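# Drop the entire wire into the bin below its rim

## Task

Get every part of the wire inside the bin so that none of it rises above the rim; a wire left dangling over the table edge can count as a failure.

## Robot and tools

Robot: two arms, left_arm and right_arm, each a six-joint arm with a parallel two-finger gripper and a wrist camera. Cameras: cam_high, cam_low (fixed, on a stand behind the arms), cam_left_wrist, cam_right_wrist; all images are 672x504.

Scene frame: origin at table-top height, midway between the nominal arm bases; +x points out over the table, +z up, +y toward left_arm. The arm names do not match image sides. Calibrated bases: left_arm at (-0.021, +0.329, 0) m, right_arm at (+0.001, -0.232, +0.020) m. Gripper fingers point along the gripper's own +z and close along its y. end_effector_position is the point between the finger pads, just behind the tips. Reported hand positions and orientations are in the scene frame and may be off by a few cm, more at long reach.

Number layout for motion: every row is one flat list of 14 numbers covering both arms, always all 14 even if one arm stays put: left_arm dx, dy, dz, rx, ry, rz, opening, then right_arm in the same order. The first six of each arm are an offset (not a pose), measured along that arm's current Hand target axes (its own tool axes), counted from the Hand target at the start of the call. Scale: 1.0 = 0.6 m for dx/dy/dz and 180 degrees for the rotation vector rx/ry/rz; values in [-1, 1]. Sending all six as 0 re-commands the arm's current Hand target. Repeating an offset in a new call moves it further. Opening is absolute, not an offset: +1 fully open (about 87 mm between pads), +0.5 about 69 mm, 0 about 43 mm, -0.5 about 18 mm, -1 closed. A 0 opening is a real command, so resend the present opening to leave a gripper unchanged.

execute_actions(actions, cameras): actions is a list of actions; each action is a list of up to 15 rows of 14 numbers, one row per 1/30 s step. Every row in an action counts from the action's starting Hand target, not the previous row; a short action repeats its last row. An empty actions list returns state and all camera images (plus scene number). cameras: list of names, ["all"], [] or null.

move(target, speed, blend, opening_speed, blocking, cameras): drives each gripper in a straight line to its target. target is one 14-number row or a list of up to 15 rows; every row is an offset from the same starting Hand targets, not from the previous row. speed in m/s, 0.002 to 2.9, default 0.25 (rotation up to twice that in rad/s), one value or one per target. blend in m rounds corners of a list; 0 stops at each. opening_speed: rate of opening change per second on the -1..+1 scale, at least 0.2. blocking=false returns after about 0.5 s while motion continues. The paths do not avoid obstacles or the other arm; the gripper lags and can overshoot, especially fast or near full stretch. Avoid paths close to an arm's own base. Capped at 10 s. The result adds a move: line such as done, off_target, moving, held or fault, plus limits=paced (pose clipped) or limits=held (steps withheld).

wait(seconds 0 to 10, cameras): let time run holding commands. stop(cameras): brake a running move. zoom_image(camera, region=[x0,y0,x1,y1]) in image pixels, at most 504 by 504, only for cameras in the latest images. read_manual(section="licences") gives licence text only. finished_scene(scene): ends the current scene irreversibly; pass the current scene's number. The wire must stay in the bin without the robot holding it.

Results: Hand target is the last commanded pose after clipping; grippers often stop short, so check and send the remaining distance as an offset. Orientation commands are clipped to within 40 degrees of the measured one per step; check tilt after moves and correct it. grip_measured is the finger position on the command scale; to grip, command about 0.04 below the reading at first contact for full force (less for gentler). Joint positions list the gripper last on a 0 (closed) to 1 (open) scale. Joint torques include gravity; joints 1-3 wrap at ±28 N m. Joint velocities may say within noise. Tool commands shows current commands. Step readings list positions at some steps for execute_actions calls.

Cautions: do not drop the wire from height, release it while it moves, or let it fall off or hang off the table. No slamming, hitting or hard pushing, especially against the table or fixed objects; a blocked arm keeps pushing until commanded back past the contact. Keep the two grippers, housings and wrist cameras apart; closing on the other arm's fingers counts as a collision, and the clearance check does not prevent gripper contact. Avoid strain on wrist camera cables. Holding loads, stretched poses or unreachable targets heat motors: MOTOR HOT appears at 75 °C, a fault folds the arm at 90 °C, and at 100 °C it collapses. Objects may occasionally be nudged by outside pushes. Time passes while you reason, and a running move continues meanwhile.

Each tool is called after ">>>" as a command line: name --argument value for each argument, lists and objects as JSON in quotes; but a table of rows of numbers goes row by row, as --pt "numbers of a row", without its own name.

## Session

>>> execute_actions --actions '[]'

Scene clock: 0.00 s.
left_arm: end_effector_position=(+0.3608, +0.3502, +0.0358) grip_measured=+1.000 end_effector_quat_wxyz=(+0.546, -0.037, +0.836, +0.028) | right_arm: end_effector_position=(+0.3689, -0.2731, +0.0622) grip_measured=+0.986 end_effector_quat_wxyz=(+0.582, +0.120, +0.792, -0.138)
Joint positions: left_arm=[0.037 1.575 0.398 0.763 -0.062 -0.02 1] | right_arm=[0.094 1.627 0.312 0.993 0.453 0.061 0.993]
Joint velocities: within noise
Joint torques (N m): no reading
Heat: left arm: 39 °C; right arm: 35 °C.
Hand target: left_arm +0.3637, +0.3503, +0.0406; +0.552, -0.037, +0.833, +0.028 | right_arm +0.3732, -0.2728, +0.0700; +0.592, +0.123, +0.784, -0.136
Tool commands: left_gripper/opening=+1.0 right_gripper/opening=+1.0
camera_calibration:
cam_left_wrist: T_world_to_cam=[[0.0900507, -0.995827, -0.0147855, 0.314815], [-0.955722, -0.0822289, -0.282549, 0.404658], [0.280155, 0.0395746, -0.959139, 0.065516], [0, 0, 0, 1]] pos_world=[0.340037, 0.344183, 0.18183]
cam_right_wrist: T_world_to_cam=[[-0.341504, -0.937931, 0.0605056, -0.132595], [-0.877801, 0.295278, -0.377196, 0.446588], [0.335918, -0.181926, -0.924155, 0.0264654], [0, 0, 0, 1]] pos_world=[0.337844, -0.251418, 0.200932]

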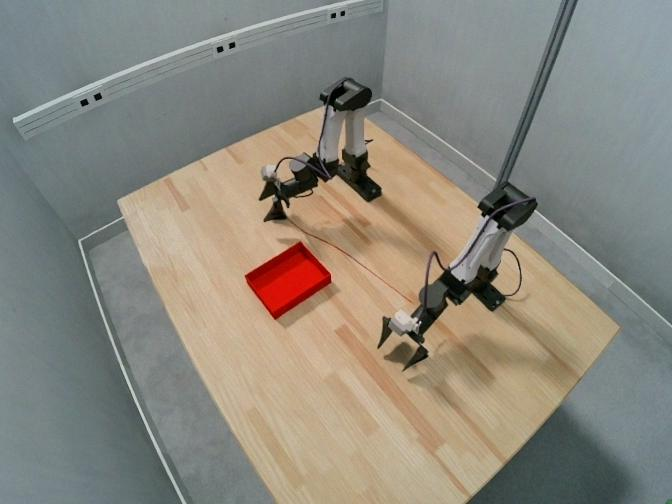

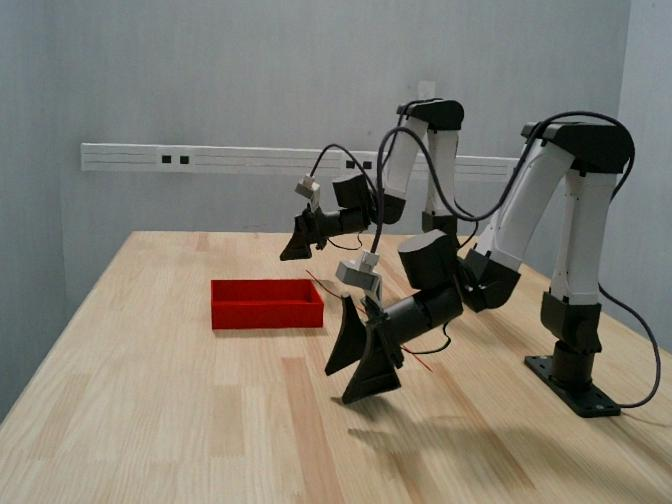

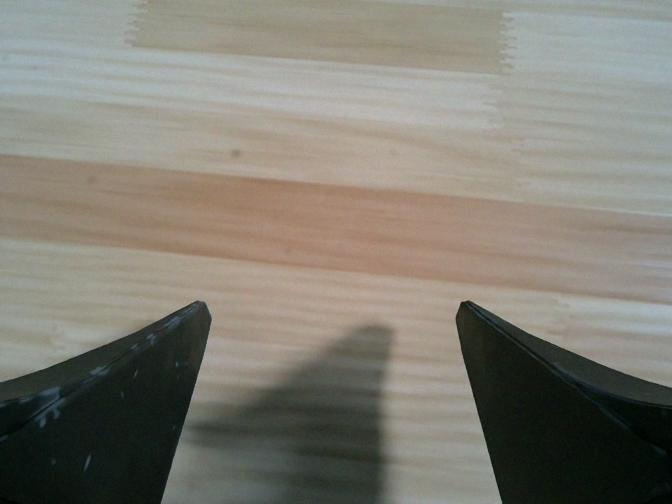

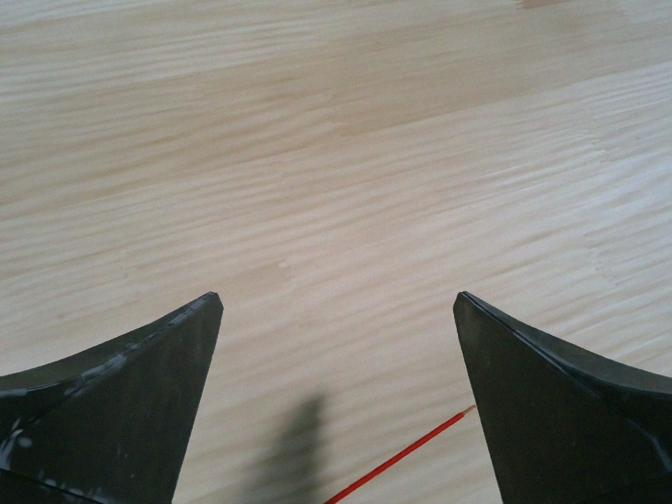

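>>> move --target '[-0.024,-0.2067,-0.329,-0.2654,0.3043,-0.4032,0,-0.0387,-0.0907,-0.0893,0.2012,0.3856,0.2976,0]' --speed 0.35 --cameras '["all"]'

Scene clock: 26.97 s.
left_arm: end_effector_position=(+0.1977, +0.2140, +0.1238) grip_measured=+0.000 end_effector_quat_wxyz=(-0.003, +0.692, -0.722, -0.004) | right_arm: end_effector_position=(+0.3061, -0.3045, +0.1057) grip_measured=+0.000 end_effector_quat_wxyz=(-0.001, +0.642, +0.766, -0.006)
Joint positions: left_arm=[-0.321 1.423 1.179 -1.332 -0.009 -1.859 0.5] | right_arm=[-0.341 1.817 1.442 -1.202 0.01 1.051 0.5]
Joint torques (N m): left_arm=[-1.05 -4.25 8.69 -0.04 -0.01 -0.22] | right_arm=[-0.23 -7.06 7.82 0.2 0.04 0.05]
Heat: left arm: 40 °C; right arm: 36 °C.
Hand target: left_arm +0.1999, +0.2098, +0.1300; +0.000, +0.695, -0.719, +0.000 | right_arm +0.3121, -0.3051, +0.1100; +0.000, +0.649, +0.761, +0.000
Off the commanded pose: left_arm 0.008 m, 1 deg | right_arm 0.007 m, 1 deg.
move: done
camera_calibration:
cam_left_wrist: T_world_to_cam=[[0.998703, -0.0508059, -0.00321447, -0.188082], [-0.030672, -0.650919, 0.758528, 0.0723389], [-0.04063, -0.757445, -0.651633, 0.39695], [0, 0, 0, 1]] pos_world=[0.206185, 0.338199, 0.20319]
cam_right_wrist: T_world_to_cam=[[-0.9872, -0.159402, -0.0052165, 0.255549], [-0.104539, 0.622032, 0.775982, 0.158029], [-0.120448, 0.766594, -0.630734, 0.479576], [0, 0, 0, 1]] pos_world=[0.326563, -0.425205, 0.18119]

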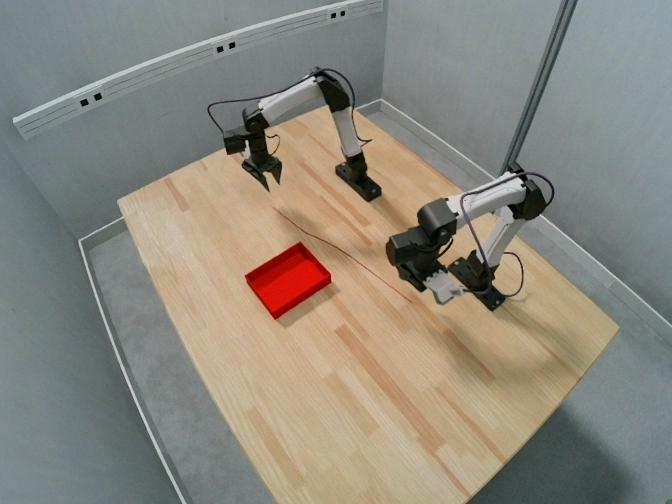

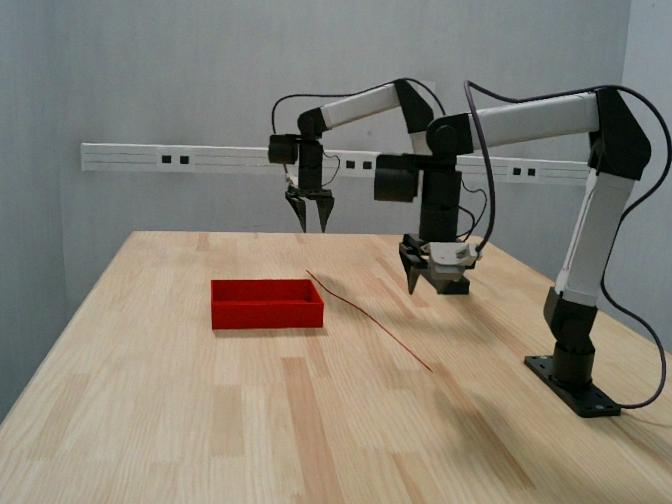

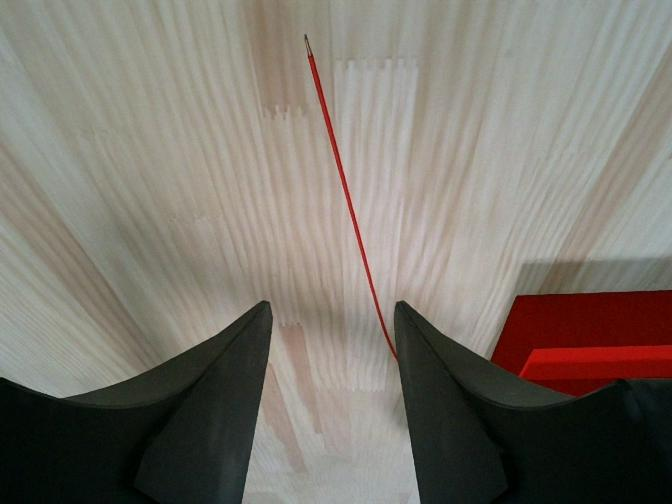

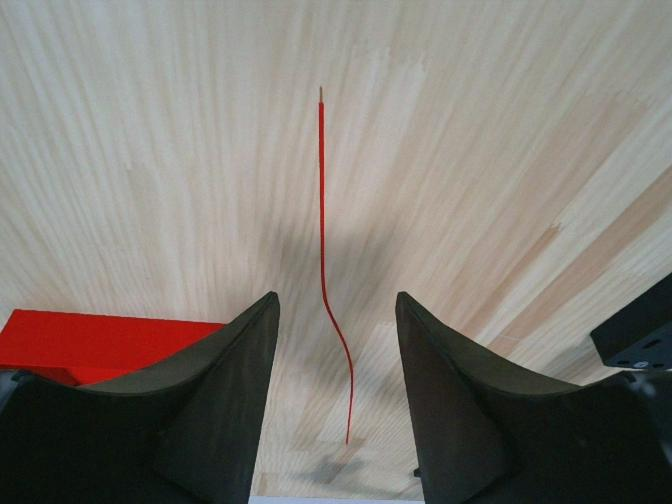

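>>> move --pt "-0.0248 0.0132 0.15 0 0 0 -0.2 0 0.0117 0.13 0 0 0 -0.2" --pt "-0.0248 0.0132 0.2267 0 0 0 -0.2 0 0.0117 0.193 0 0 0 -0.2" --pt "-0.0248 0.0132 0.2267 0 0 0 -1 0 0.0117 0.193 0 0 0 -1" --speed '[0.25,0.05,0.05]' --opening_speed 2 --blend '[0.01,0,0]' --cameras '["cam_left_wrist","cam_right_wrist"]'

Scene clock: 37.80 s.
left_arm: end_effector_position=(+0.1948, +0.2212, +0.0054) grip_measured=-0.956 end_effector_quat_wxyz=(+0.003, +0.695, -0.719, +0.009) | right_arm: end_effector_position=(+0.3179, -0.3062, +0.0055) grip_measured=-0.979 end_effector_quat_wxyz=(+0.000, +0.647, +0.763, +0.002)
Joint positions: left_arm=[-0.278 1.507 0.759 -0.809 0.015 -1.822 0.022] | right_arm=[-0.341 1.97 1.226 -0.825 -0.003 1.062 0.011]
Joint torques (N m): left_arm=[-0.36 -2.99 3.29 0.49 -0.19 -0.04] | right_arm=[0.79 -6.58 3.23 0.72 0.16 0.03]
Heat: left arm: 39 °C; right arm: 37 °C.
Hand target: left_arm +0.1924, +0.2250, -0.0060; +0.000, +0.695, -0.719, +0.000 | right_arm +0.3192, -0.3041, -0.0057; +0.000, +0.649, +0.761, +0.000
Off the commanded pose: left_arm 0.012 m, 1 deg | right_arm 0.012 m, 0 deg.
move: off_target (left_arm, right_arm); target 3's new opening was sent with right_arm's hand 0.012 m and 1 deg from that target
camera_calibration:
cam_left_wrist: T_world_to_cam=[[0.998998, -0.0439154, 0.00859522, -0.186904], [-0.0343689, -0.629981, 0.77585, 0.162803], [-0.028657, -0.775368, -0.630859, 0.326538], [0, 0, 0, 1]] pos_world=[0.20167, 0.347542, 0.0812954]
cam_right_wrist: T_world_to_cam=[[-0.988763, -0.148328, -0.0186267, 0.270374], [-0.107136, 0.61619, 0.780276, 0.237043], [-0.104259, 0.773504, -0.625157, 0.415946], [0, 0, 0, 1]] pos_world=[0.336098, -0.427695, 0.0801084]
Images, in order (width x height): cam_left_wrist 672x504, cam_right_wrist 672x504.

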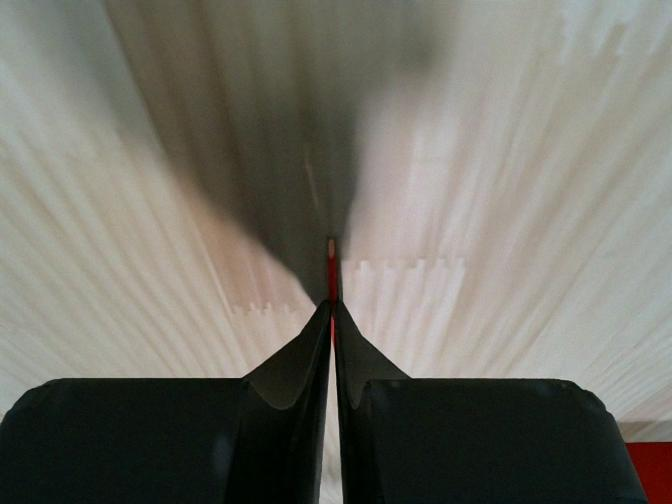

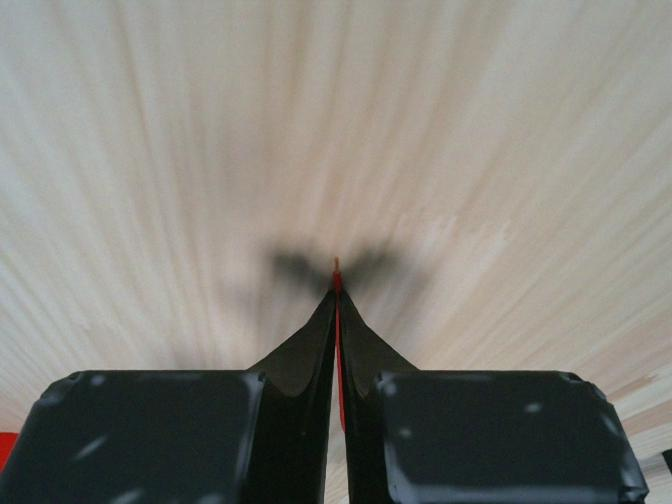

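>>> move --pt "0.04 0 -0.1 0 0 0 -1 0.05 0 -0.1 0 0 0 -1" --pt "0.1685 -0.1853 -0.56 0.1911 -0.1977 0.4613 -1 0.2423 0.0058 -0.56 -0.176 -0.2063 -0.4249 -1" --speed 0.25 --blend '[0.03,0]' --cameras '["all"]'

Scene clock: 47.27 s.
left_arm: end_effector_position=(+0.3013, +0.1204, +0.3272) grip_measured=-0.956 end_effector_quat_wxyz=(+0.382, -0.009, +0.924, -0.003) | right_arm: end_effector_position=(+0.3016, -0.1579, +0.3153) grip_measured=-0.979 end_effector_quat_wxyz=(+0.363, +0.003, +0.932, +0.000)
Joint positions: left_arm=[-0.732 1.791 2.286 -1.432 -0.497 -0.593 0.022] | right_arm=[0.338 1.36 1.694 -1.191 0.227 0.257 0.011]
Joint torques (N m): left_arm=[-0.9 -7.06 7.79 0.92 -0.26 0.11] | right_arm=[0.35 -5.79 7.72 1.46 0.31 -0.24]
Heat: left arm: 39 °C; right arm: 38 °C.
Hand target: left_arm +0.3003, +0.1202, +0.3299; +0.382, -0.001, +0.924, +0.000 | right_arm +0.2997, -0.1598, +0.3301; +0.383, +0.000, +0.924, +0.000
Off the commanded pose: left_arm 0.003 m, 1 deg | right_arm 0.015 m, 2 deg.
move: off_target (right_arm)
camera_calibration:
cam_left_wrist: T_world_to_cam=[[0.0068121, -0.999958, 0.00609231, 0.114458], [-0.996202, -0.00625736, 0.0868509, 0.293467], [-0.0868091, -0.0066608, -0.996203, 0.499088], [0, 0, 0, 1]] pos_world=[0.334898, 0.119614, 0.471008]
cam_right_wrist: T_world_to_cam=[[-0.00728861, -0.999681, -0.0241919, -0.146722], [-0.98872, 0.00358528, 0.14973, 0.270222], [-0.149596, 0.0250103, -0.988431, 0.503292], [0, 0, 0, 1]] pos_world=[0.341395, -0.160231, 0.453459]

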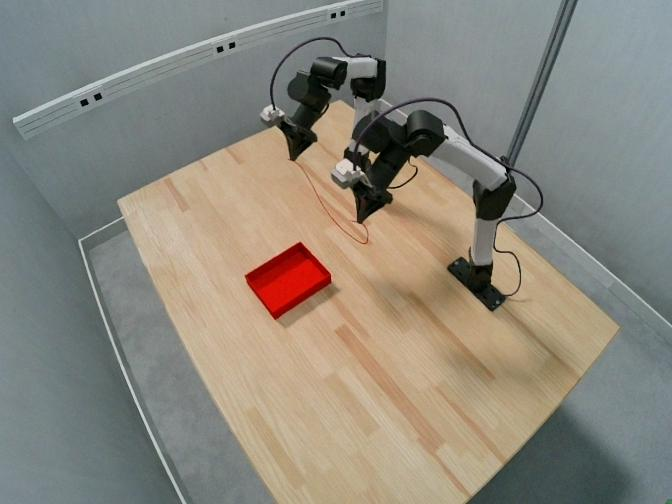

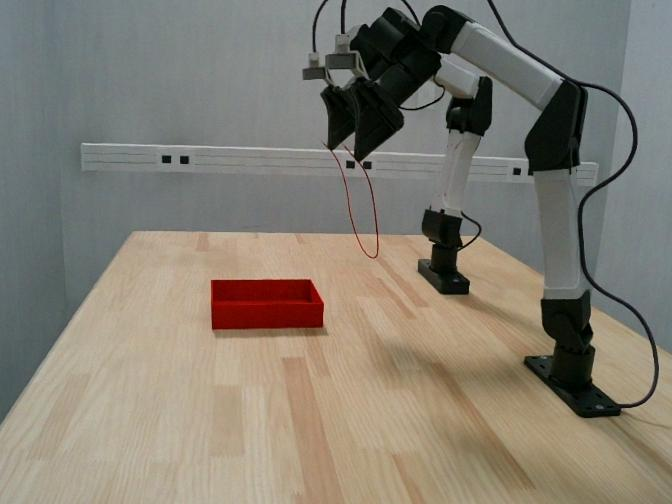

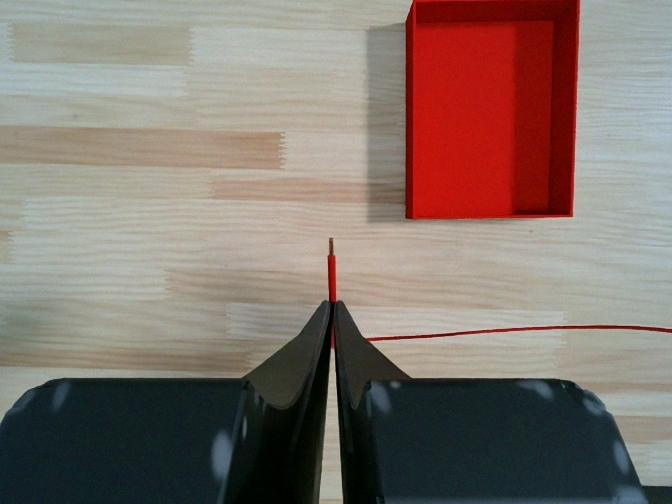

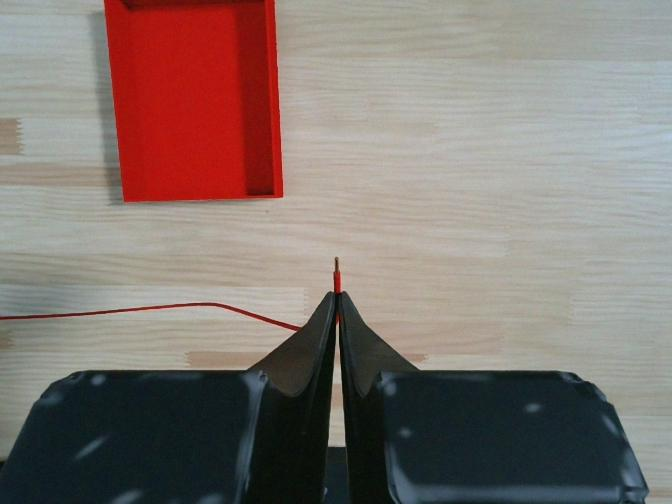

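>>> move --pt "-0.165 -0.15 0.165 0 0 0 -1 -0.165 0.125 0.165 0 0 0 -1" --pt "-0.053 -0.15 0.289 0 0 0 -1 -0.053 0.125 0.289 0 0 0 -1" --speed 0.2 --blend '[0.03,0]' --cameras '["all"]'

Scene clock: 58.37 s.
left_arm: end_effector_position=(+0.4448, +0.0288, +0.2461) grip_measured=-0.956 end_effector_quat_wxyz=(+0.417, +0.014, +0.909, -0.014) | right_arm: end_effector_position=(+0.4434, -0.0847, +0.2148) grip_measured=-0.979 end_effector_quat_wxyz=(+0.359, -0.010, +0.933, -0.007)
Joint positions: left_arm=[-0.678 2.413 2.844 -1.251 -0.469 -0.469 0.022] | right_arm=[0.4 1.838 1.764 -0.804 0.267 0.278 0.011]
Joint torques (N m): left_arm=[-0.54 -15.17 6.26 1.18 -0.19 -0.05] | right_arm=[0.23 -12.41 5.16 1.74 0.32 -0.02]
Heat: left arm: 41 °C; right arm: 39 °C.
Hand target: left_arm +0.4436, +0.0296, +0.2534; +0.422, +0.012, +0.906, -0.018 (not the last commanded pose) | right_arm +0.4448, -0.0849, +0.2301; +0.383, +0.000, +0.924, +0.000
Off the commanded pose: left_arm 0.017 m, 5 deg | right_arm 0.015 m, 3 deg.
elbow stopped short (left arm): the move would have taken joint 3 (elbow) straighter than the controller allows.
move: held (left_arm; a check stopped the path), off_target (right_arm); limits=held
pose unreachable (left arm): on one or more control steps of this call, first in action 0 (counted from 0), this arm could not follow its commanded pose, so it was not sent that pose on those steps. It may still have moved: this result reports where it is.
cause: moving toward the commanded pose would bring a part of the arm too close to another arm (this arm's wrist (the part past joint 4) and the right arm's wrist (the part past joint 4), 12 mm apart when this arm was first held).
camera_calibration:
cam_left_wrist: T_world_to_cam=[[-0.041772, -0.999109, 0.00602414, 0.0438968], [-0.999072, 0.0418325, 0.0102935, 0.461523], [-0.0105364, -0.00558857, -0.999929, 0.397064], [0, 0, 0, 1]] pos_world=[0.467111, 0.0267701, 0.39202]
cam_right_wrist: T_world_to_cam=[[0.013013, -0.999914, -0.00169747, -0.0887977], [-0.987258, -0.0131175, 0.158583, 0.421199], [-0.158592, -0.000387796, -0.987344, 0.424886], [0, 0, 0, 1]] pos_world=[0.484372, -0.0831002, 0.352563]

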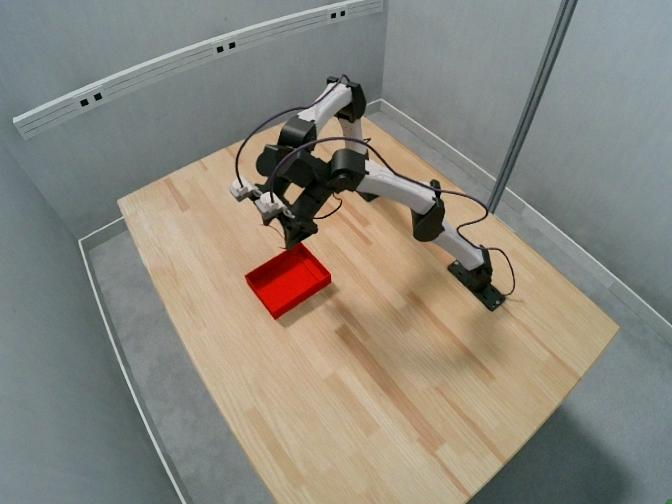

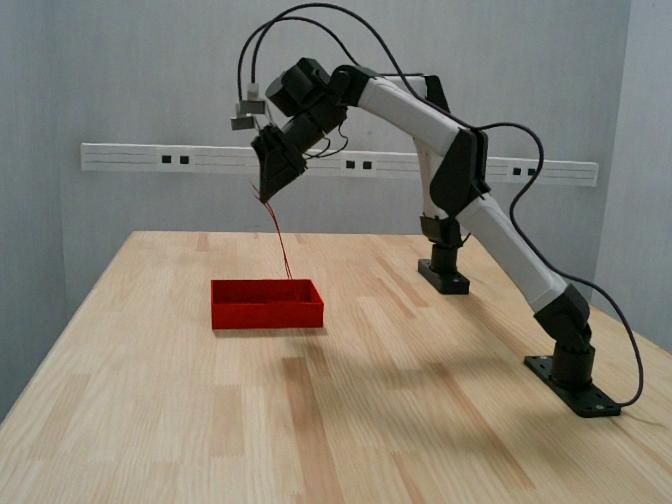

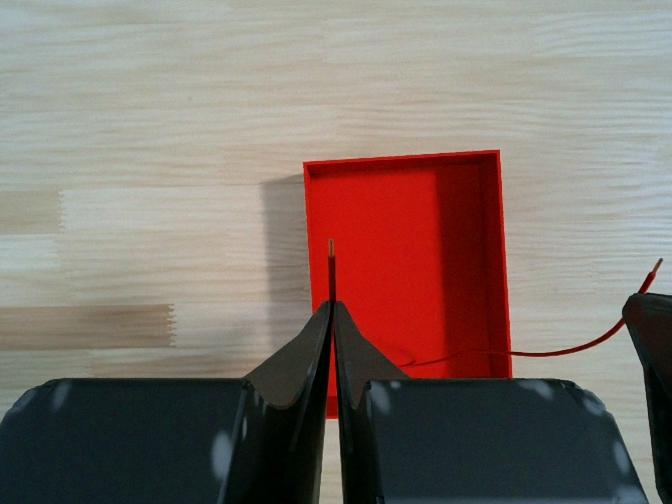

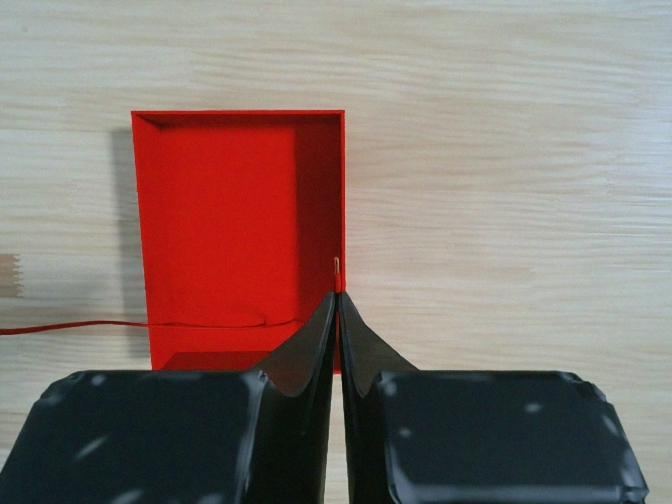

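>>> move --pt "0.1035 -0.002 0.145 0.0889 0.0287 0.0912 -1 0.059 0.0083 0.1297 -0.0982 0 -0.0982 -1" --pt "0.2233 -0.0163 0.301 0.0889 0.0287 0.0912 -1 0.159 0.0417 0.3005 -0.0982 0 -0.0982 -1" --speed 0.15 --blend '[0.03,0]' --cameras '["all"]'

Scene clock: 70.70 s.
left_arm: end_effector_position=(+0.4923, +0.0122, +0.0376) grip_measured=-0.956 end_effector_quat_wxyz=(+0.370, +0.196, +0.904, -0.082) | right_arm: end_effector_position=(+0.5018, -0.0640, +0.0361) grip_measured=-0.979 end_effector_quat_wxyz=(+0.366, -0.195, +0.907, +0.079)
Joint positions: left_arm=[-0.568 2.382 1.941 -0.357 -0.102 -0.107 0.022] | right_arm=[0.305 2.13 1.428 -0.106 -0.085 -0.089 0.011]
Joint torques (N m): left_arm=[-0.16 -14.79 6.86 1.42 0.02 0.06] | right_arm=[0.35 -10.45 5.41 1.89 0 -0.14]
Heat: left arm: 46 °C; right arm: 44 °C.
Hand target: left_arm +0.4952, +0.0133, +0.0348; +0.374, +0.200, +0.902, -0.082 | right_arm +0.5049, -0.0598, +0.0352; +0.374, -0.200, +0.902, +0.083
Off the commanded pose: left_arm 0.004 m, 1 deg | right_arm 0.005 m, 1 deg.
move: done
camera_calibration:
cam_left_wrist: T_world_to_cam=[[-0.421067, -0.907018, -0.00462547, 0.216624], [-0.903306, 0.418871, 0.0926588, 0.457007], [-0.0821057, 0.0431938, -0.995687, 0.223519], [0, 0, 0, 1]] pos_world=[0.522382, -0.00460022, 0.181211]
cam_right_wrist: T_world_to_cam=[[0.411718, -0.911053, -0.0216886, -0.262781], [-0.902765, -0.410993, 0.126884, 0.440761], [-0.124512, -0.0326606, -0.99168, 0.238747], [0, 0, 0, 1]] pos_world=[0.535822, -0.0504603, 0.175136]

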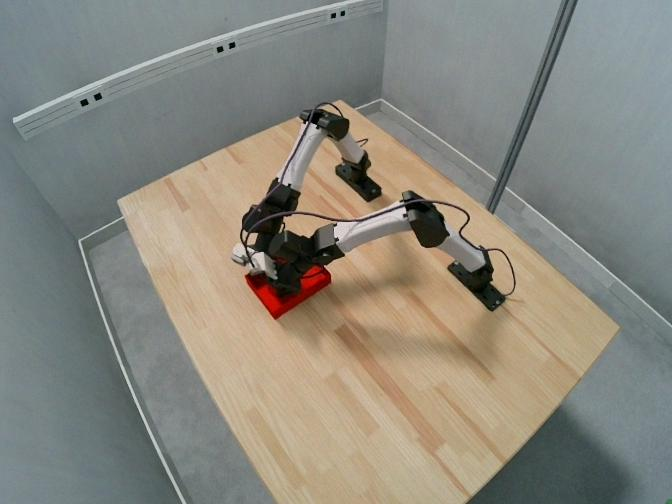

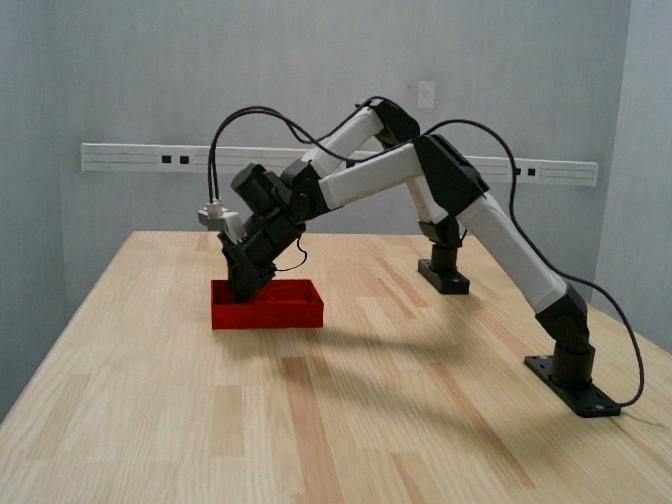

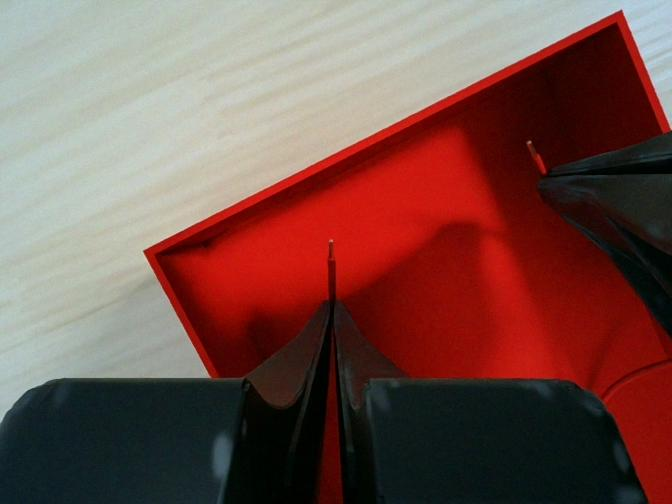

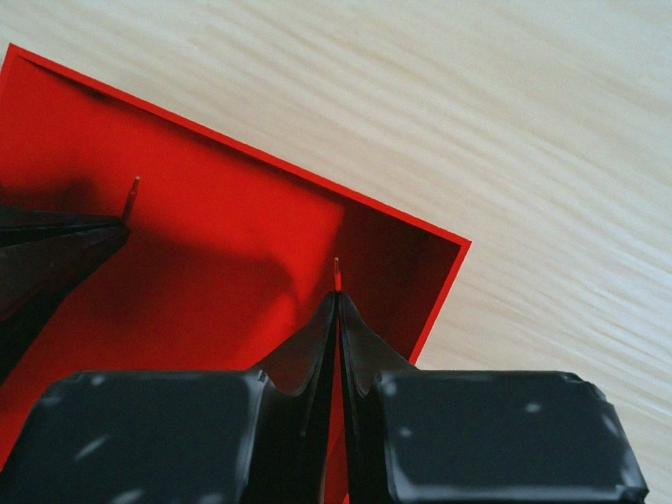

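>>> move --pt "0.01 0.025 0.03 0 0 0 -1 0.002 0 0.038 0 0 0 -1" --pt "0.01 0.025 0.03 0 0 0 -0.72 0.002 0 0.038 0 0 0 -0.72" --speed 0.08 --opening_speed 0.6 --cameras '["cam_left_wrist","cam_right_wrist"]'

Scene clock: 75.80 s.
left_arm: end_effector_position=(+0.5022, +0.0161, +0.0243) grip_measured=-0.721 end_effector_quat_wxyz=(+0.371, +0.199, +0.902, -0.093) | right_arm: end_effector_position=(+0.5133, -0.0547, +0.0206) grip_measured=-0.721 end_effector_quat_wxyz=(+0.372, -0.196, +0.903, +0.086)
Joint positions: left_arm=[-0.543 2.415 1.941 -0.313 -0.063 -0.091 0.14] | right_arm=[0.312 2.197 1.459 -0.053 -0.094 -0.081 0.14]
Joint torques (N m): left_arm=[0.36 -13.71 8.02 1.36 -0.13 0.12] | right_arm=[0.05 -9.57 7.84 1.62 0.12 -0.15]
Heat: left arm: 47 °C; right arm: 44 °C.
Hand target: left_arm +0.5093, +0.0234, +0.0179; +0.374, +0.200, +0.902, -0.082 | right_arm +0.5188, -0.0535, +0.0182; +0.374, -0.200, +0.902, +0.083
Off the commanded pose: left_arm 0.012 m, 1 deg | right_arm 0.006 m, 1 deg.
move: off_target (left_arm); target 2's new opening was sent with left_arm's hand 0.011 m and 1 deg from that target
camera_calibration:
cam_left_wrist: T_world_to_cam=[[-0.433938, -0.90085, 0.0129454, 0.230232], [-0.897156, 0.433385, 0.0853663, 0.462395], [-0.0825126, 0.0254296, -0.996266, 0.211351], [0, 0, 0, 1]] pos_world=[0.532186, 0.00163487, 0.168108]
cam_right_wrist: T_world_to_cam=[[0.418261, -0.907763, -0.0320061, -0.262297], [-0.901342, -0.419148, 0.109074, 0.456131], [-0.112429, -0.016773, -0.993518, 0.219793], [0, 0, 0, 1]] pos_world=[0.545549, -0.0432304, 0.160222]
Images, in order (width x height): cam_left_wrist 672x504, cam_right_wrist 672x504.

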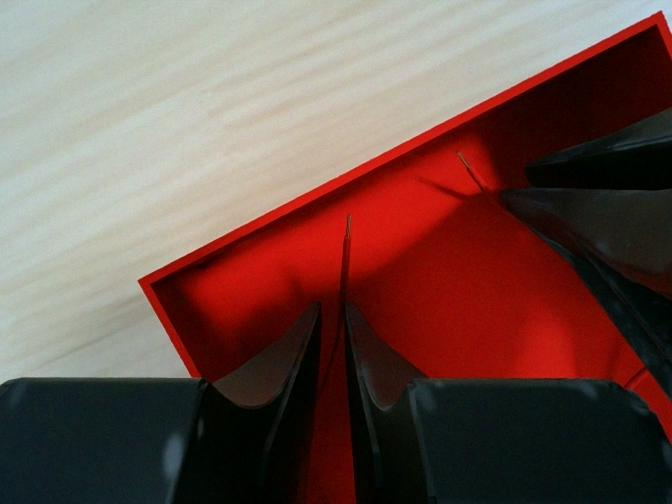

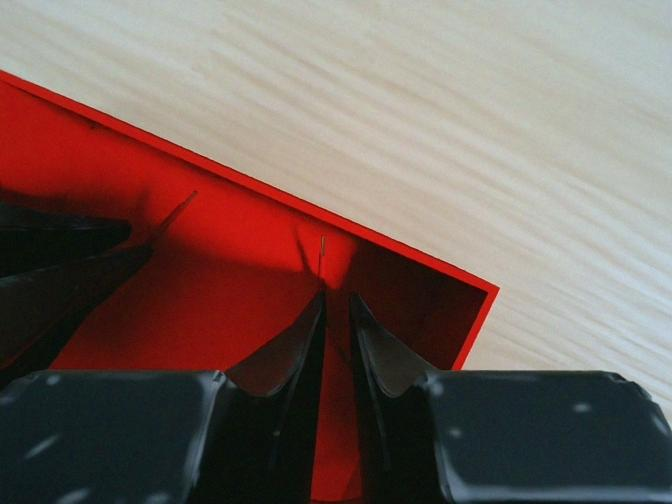

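>>> move --pt "0 0 -0.2 0 0 0 -0.72 0 0 -0.2 0 0 0 -0.72" --pt "0.018 0.265 -0.443 0 0 0 -0.72 -0.223 0.07 -0.437 0 0 0 -0.72" --speed '[0.12,0.25]' --blend '[0.03,0]' --cameras '["all"]'

Scene clock: 82.13 s.
left_arm: end_effector_position=(+0.3976, +0.2518, +0.1822) grip_measured=-0.720 end_effector_quat_wxyz=(+0.359, +0.191, +0.910, -0.082) | right_arm: end_effector_position=(+0.4160, -0.0550, +0.2901) grip_measured=-0.720 end_effector_quat_wxyz=(+0.365, -0.208, +0.904, +0.083)
Joint positions: left_arm=[-0.107 1.64 1.467 -0.669 0.214 0.217 0.14] | right_arm=[0.394 1.801 2.005 -1.009 -0.041 -0.045 0.14]
Joint torques (N m): left_arm=[-0.68 -9.99 10.03 1.11 0.17 0.08] | right_arm=[0.44 -7.86 8.25 1.59 0.18 0.06]
Heat: left arm: 48 °C; right arm: 45 °C.
Hand target: left_arm +0.3991, +0.2500, +0.1984; +0.374, +0.200, +0.902, -0.082 | right_arm +0.4186, -0.0536, +0.2981; +0.374, -0.200, +0.902, +0.083
Off the commanded pose: left_arm 0.016 m, 2 deg | right_arm 0.009 m, 1 deg.
move: off_target (left_arm)
camera_calibration:
cam_left_wrist: T_world_to_cam=[[-0.412889, -0.910769, 0.00475299, 0.390772], [-0.904347, 0.410585, 0.116518, 0.255937], [-0.108073, 0.0438106, -0.993177, 0.359068], [0, 0, 0, 1]] pos_world=[0.431607, 0.235088, 0.32494]
cam_right_wrist: T_world_to_cam=[[0.436296, -0.89958, -0.0200527, -0.223766], [-0.891397, -0.435152, 0.126707, 0.328802], [-0.122709, -0.0374068, -0.991738, 0.479243], [0, 0, 0, 1]] pos_world=[0.449529, -0.0402898, 0.429135]

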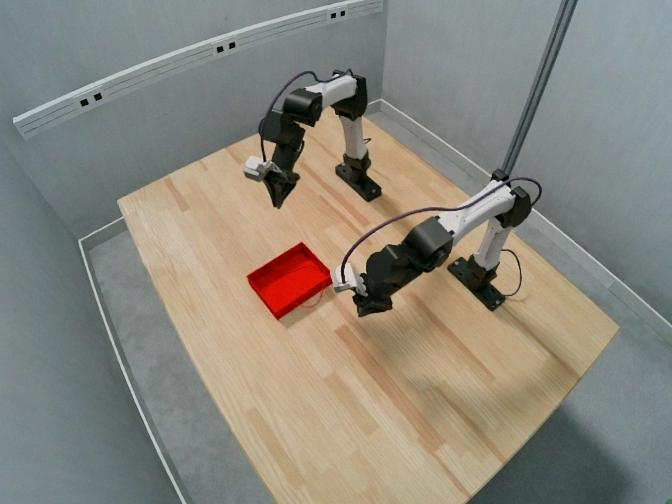

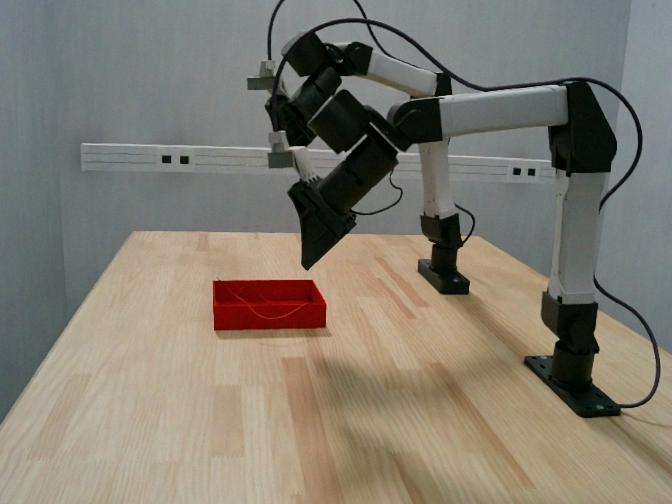

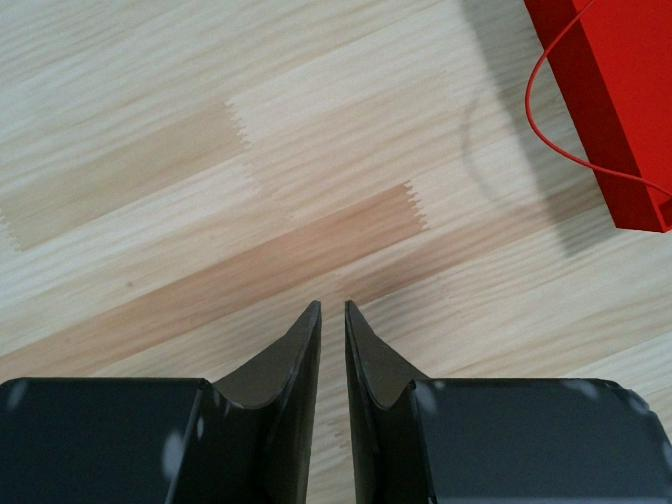

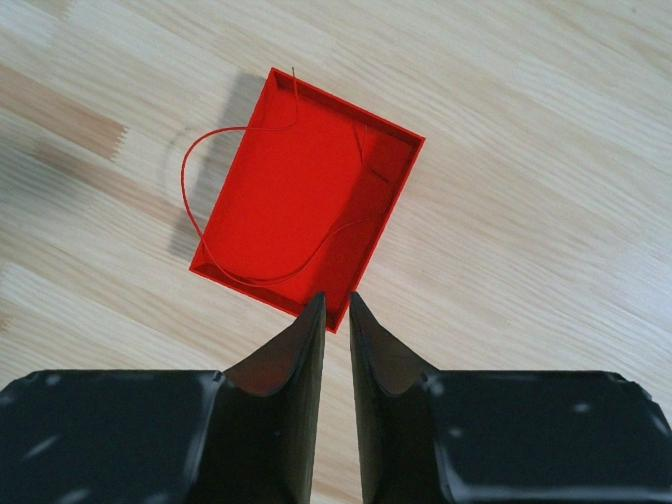

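>>> move --target '[0.072,-0.207,0.185,0,0,0,0,0,0,0,0,0,0,-0.72]' --speed 0.25 --cameras '["cam_left_wrist","cam_right_wrist"]'

Scene clock: 92.40 s.
left_arm: end_effector_position=(+0.3874, +0.1165, +0.0903) grip_measured=+0.000 end_effector_quat_wxyz=(+0.368, +0.208, +0.902, -0.084) | right_arm: end_effector_position=(+0.4158, -0.0550, +0.2900) grip_measured=-0.720 end_effector_quat_wxyz=(+0.364, -0.208, +0.904, +0.083)
Joint positions: left_arm=[-0.48 1.778 1.24 -0.259 -0.027 -0.025 0.5] | right_arm=[0.394 1.801 2.005 -1.009 -0.041 -0.045 0.14]
Joint torques (N m): left_arm=[-0.43 -9.51 6.64 1.44 -0.09 -0.11] | right_arm=[0.32 -7.79 8.21 1.59 0.2 0.05]
Heat: left arm: 48 °C; right arm: 43 °C.
Hand target: left_arm +0.3901, +0.1171, +0.0893; +0.374, +0.200, +0.902, -0.082 | right_arm +0.4186, -0.0536, +0.2981; +0.374, -0.200, +0.902, +0.083
Off the commanded pose: left_arm 0.003 m, 1 deg | right_arm 0.009 m, 1 deg.
move: done
camera_calibration:
cam_left_wrist: T_world_to_cam=[[-0.442206, -0.896872, -0.00865946, 0.274687], [-0.893092, 0.439411, 0.0964641, 0.307062], [-0.0827109, 0.0503907, -0.995299, 0.262189], [0, 0, 0, 1]] pos_world=[0.417389, 0.0982205, 0.233714]
cam_right_wrist: T_world_to_cam=[[0.436318, -0.899568, -0.0200933, -0.223717], [-0.891289, -0.43515, 0.127467, 0.32835], [-0.123409, -0.0377072, -0.991639, 0.479393], [0, 0, 0, 1]] pos_world=[0.449427, -0.0402905, 0.429036]
Images, in order (width x height): cam_left_wrist 672x504, cam_right_wrist 672x504.

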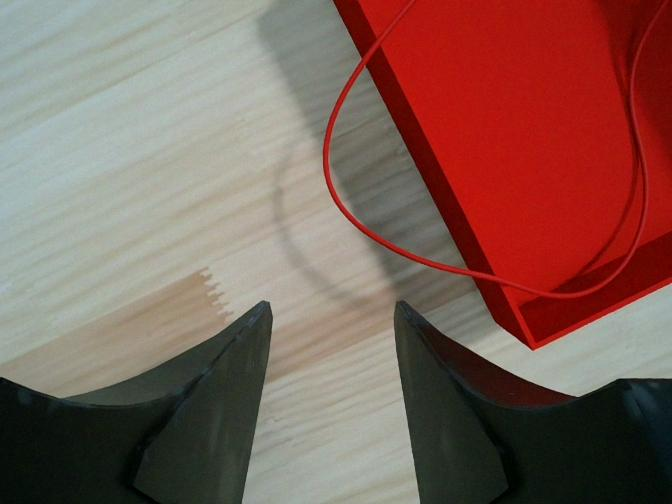

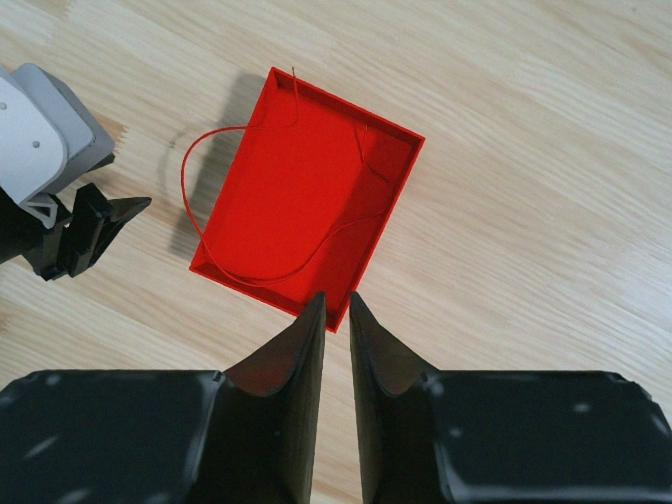

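>>> move --pt "0.0025 0.0027 0.139 0 0 0 0 0 -0.25 -0.05 0 0 0 -0.72" --pt "0.0025 0.0027 0.139 0 0 0 -1 0 -0.25 -0.05 0 0 0 -0.72" --speed 0.12 --opening_speed 2 --cameras '["cam_left_wrist","cam_low"]'

Scene clock: 101.13 s.
left_arm: end_effector_position=(+0.4286, +0.0986, +0.0191) grip_measured=-0.990 end_effector_quat_wxyz=(+0.353, +0.206, +0.909, -0.078) | right_arm: end_effector_position=(+0.4599, -0.2011, +0.3147) grip_measured=-0.720 end_effector_quat_wxyz=(+0.367, -0.190, +0.907, +0.080)
Joint positions: left_arm=[-0.473 2.057 1.341 -0.115 -0.027 -0.025 0.005] | right_arm=[-0.016 1.969 2.358 -1.24 -0.301 -0.319 0.14]
Joint torques (N m): left_arm=[-0.14 -11.08 9.84 1.42 -0.02 -0.09] | right_arm=[0.18 -8.01 7.54 1.51 -0.15 -0.22]
Heat: left arm: 47 °C; right arm: 42 °C.
Hand target: left_arm +0.4433, +0.0942, +0.0292; +0.374, +0.200, +0.902, -0.082 | right_arm +0.4628, -0.1985, +0.3194; +0.374, -0.200, +0.902, +0.083
Off the commanded pose: left_arm 0.018 m, 3 deg | right_arm 0.006 m, 2 deg.
move: off_target (left_arm); target 2's new opening was sent with left_arm's hand 0.019 m and 3 deg from that target
camera_calibration:
cam_left_wrist: T_world_to_cam=[[-0.436034, -0.899875, -0.0099533, 0.273953], [-0.892835, 0.431183, 0.130101, 0.35866], [-0.112783, 0.0656153, -0.991451, 0.206955], [0, 0, 0, 1]] pos_world=[0.463018, 0.0782961, 0.16125]
Images, in order (width x height): cam_low 672x504, cam_left_wrist 672x504.

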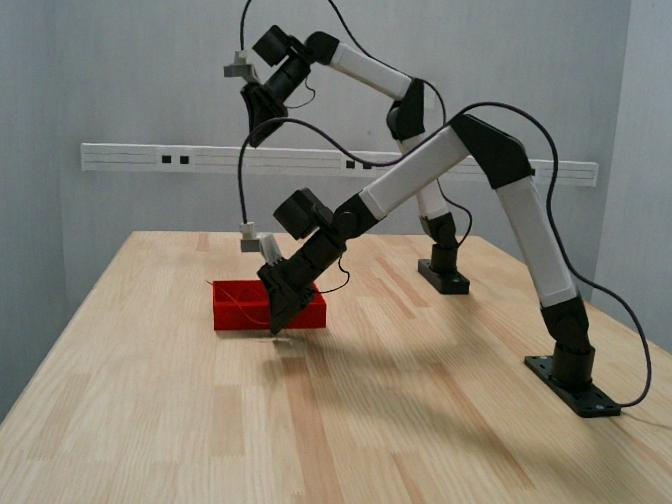

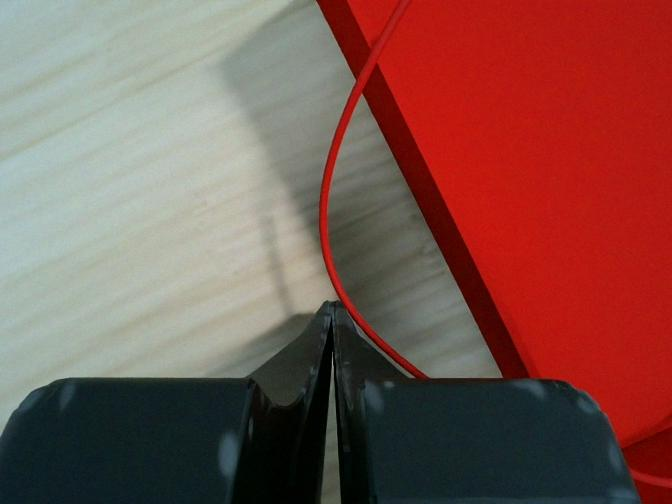

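>>> move --pt "0.030 -0.004 -0.089 0 0 0 -1 0 0 0 0 0 0 -0.72" --pt "-0.028 0 -0.069 0 0 0 -0.1 0 0 0 0 0 0 -0.72" --pt "-0.045 0.002 0.017 0 0 0 -0.1 0 0 0 0 0 0 -0.72" --speed 0.12 --opening_speed 2 --cameras '["cam_left_wrist","cam_low"]'

Scene clock: 110.87 s.
left_arm: end_effector_position=(+0.4561, +0.0873, +0.0322) grip_measured=-0.100 end_effector_quat_wxyz=(+0.358, +0.203, +0.908, -0.078) | right_arm: end_effector_position=(+0.4599, -0.2011, +0.3147) grip_measured=-0.720 end_effector_quat_wxyz=(+0.367, -0.190, +0.907, +0.080)
Joint positions: left_arm=[-0.468 2.133 1.513 -0.201 -0.028 -0.026 0.45] | right_arm=[-0.016 1.969 2.358 -1.24 -0.301 -0.319 0.14]
Joint velocities: left_arm=[-0.007 0.002 0.007 0.037 -0.154 -0.007 0.001] | right_arm=[within noise]
Joint torques (N m): left_arm=[-0.14 -12.14 9.85 1.38 0.02 -0.04] | right_arm=[0.06 -8.06 7.79 1.47 -0.18 -0.19]
Heat: left arm: 47 °C; right arm: 41 °C.
Hand target: left_arm +0.4676, +0.0842, +0.0410; +0.374, +0.200, +0.902, -0.082 | right_arm +0.4628, -0.1985, +0.3194; +0.374, -0.200, +0.902, +0.083
Off the commanded pose: left_arm 0.015 m, 2 deg | right_arm 0.006 m, 2 deg.
move: off_target (left_arm)
camera_calibration:
cam_left_wrist: T_world_to_cam=[[-0.430799, -0.902398, -0.00945199, 0.273623], [-0.896332, 0.426638, 0.120704, 0.388567], [-0.10489, 0.0604712, -0.992644, 0.220679], [0, 0, 0, 1]] pos_world=[0.489308, 0.0677947, 0.17474]
Images, in order (width x height): cam_low 672x504, cam_left_wrist 672x504.

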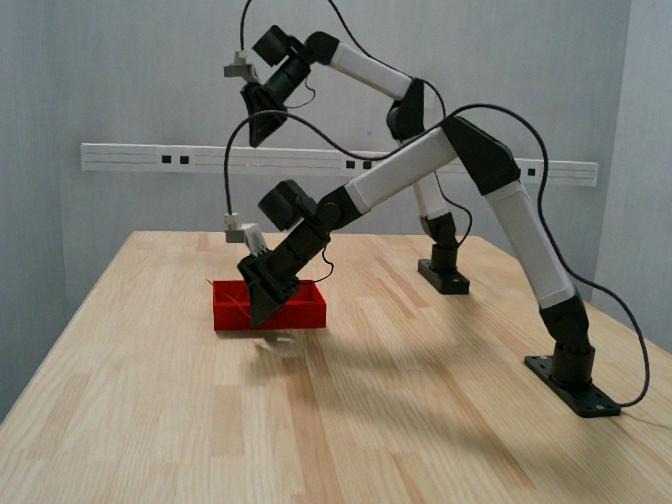

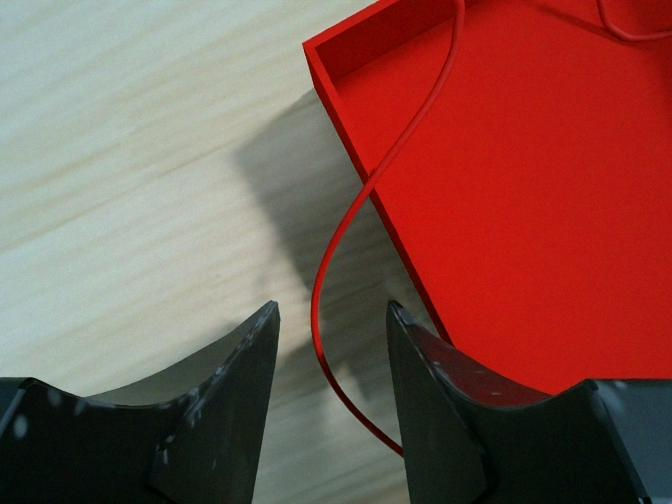

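>>> move --target '[0,0,0,0,0,0,-1,0,0,0,0,0,0,-0.72]' --opening_speed 2 --cameras '["cam_left_wrist"]'

Scene clock: 113.03 s.
left_arm: end_effector_position=(+0.4561, +0.0873, +0.0322) grip_measured=-0.944 end_effector_quat_wxyz=(+0.358, +0.203, +0.908, -0.078) | right_arm: end_effector_position=(+0.4599, -0.2011, +0.3147) grip_measured=-0.720 end_effector_quat_wxyz=(+0.367, -0.190, +0.907, +0.080)
Joint positions: left_arm=[-0.468 2.133 1.513 -0.201 -0.028 -0.026 0.028] | right_arm=[-0.016 1.969 2.358 -1.24 -0.301 -0.319 0.14]
Joint torques (N m): left_arm=[-0.14 -12.15 9.8 1.36 0.02 -0.04] | right_arm=[0.06 -8.03 7.73 1.53 -0.14 -0.2]
Heat: left arm: 48 °C; right arm: 41 °C.
Hand target: left_arm +0.4676, +0.0842, +0.0410; +0.374, +0.200, +0.902, -0.082 | right_arm +0.4628, -0.1985, +0.3194; +0.374, -0.200, +0.902, +0.083
Off the commanded pose: left_arm 0.015 m, 2 deg | right_arm 0.006 m, 2 deg.
move: off_target (left_arm)
camera_calibration:
cam_left_wrist: T_world_to_cam=[[-0.430799, -0.902398, -0.00945199, 0.273623], [-0.896332, 0.426638, 0.120704, 0.388567], [-0.10489, 0.0604712, -0.992644, 0.220679], [0, 0, 0, 1]] pos_world=[0.489308, 0.0677947, 0.17474]
Images, in order (width x height): cam_left_wrist 672x504.

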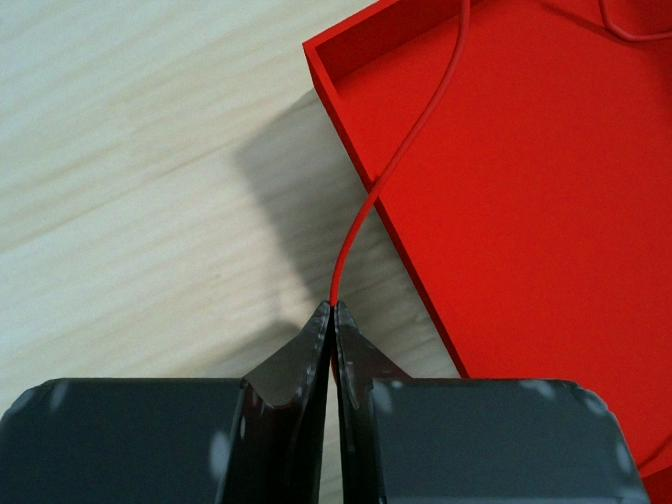

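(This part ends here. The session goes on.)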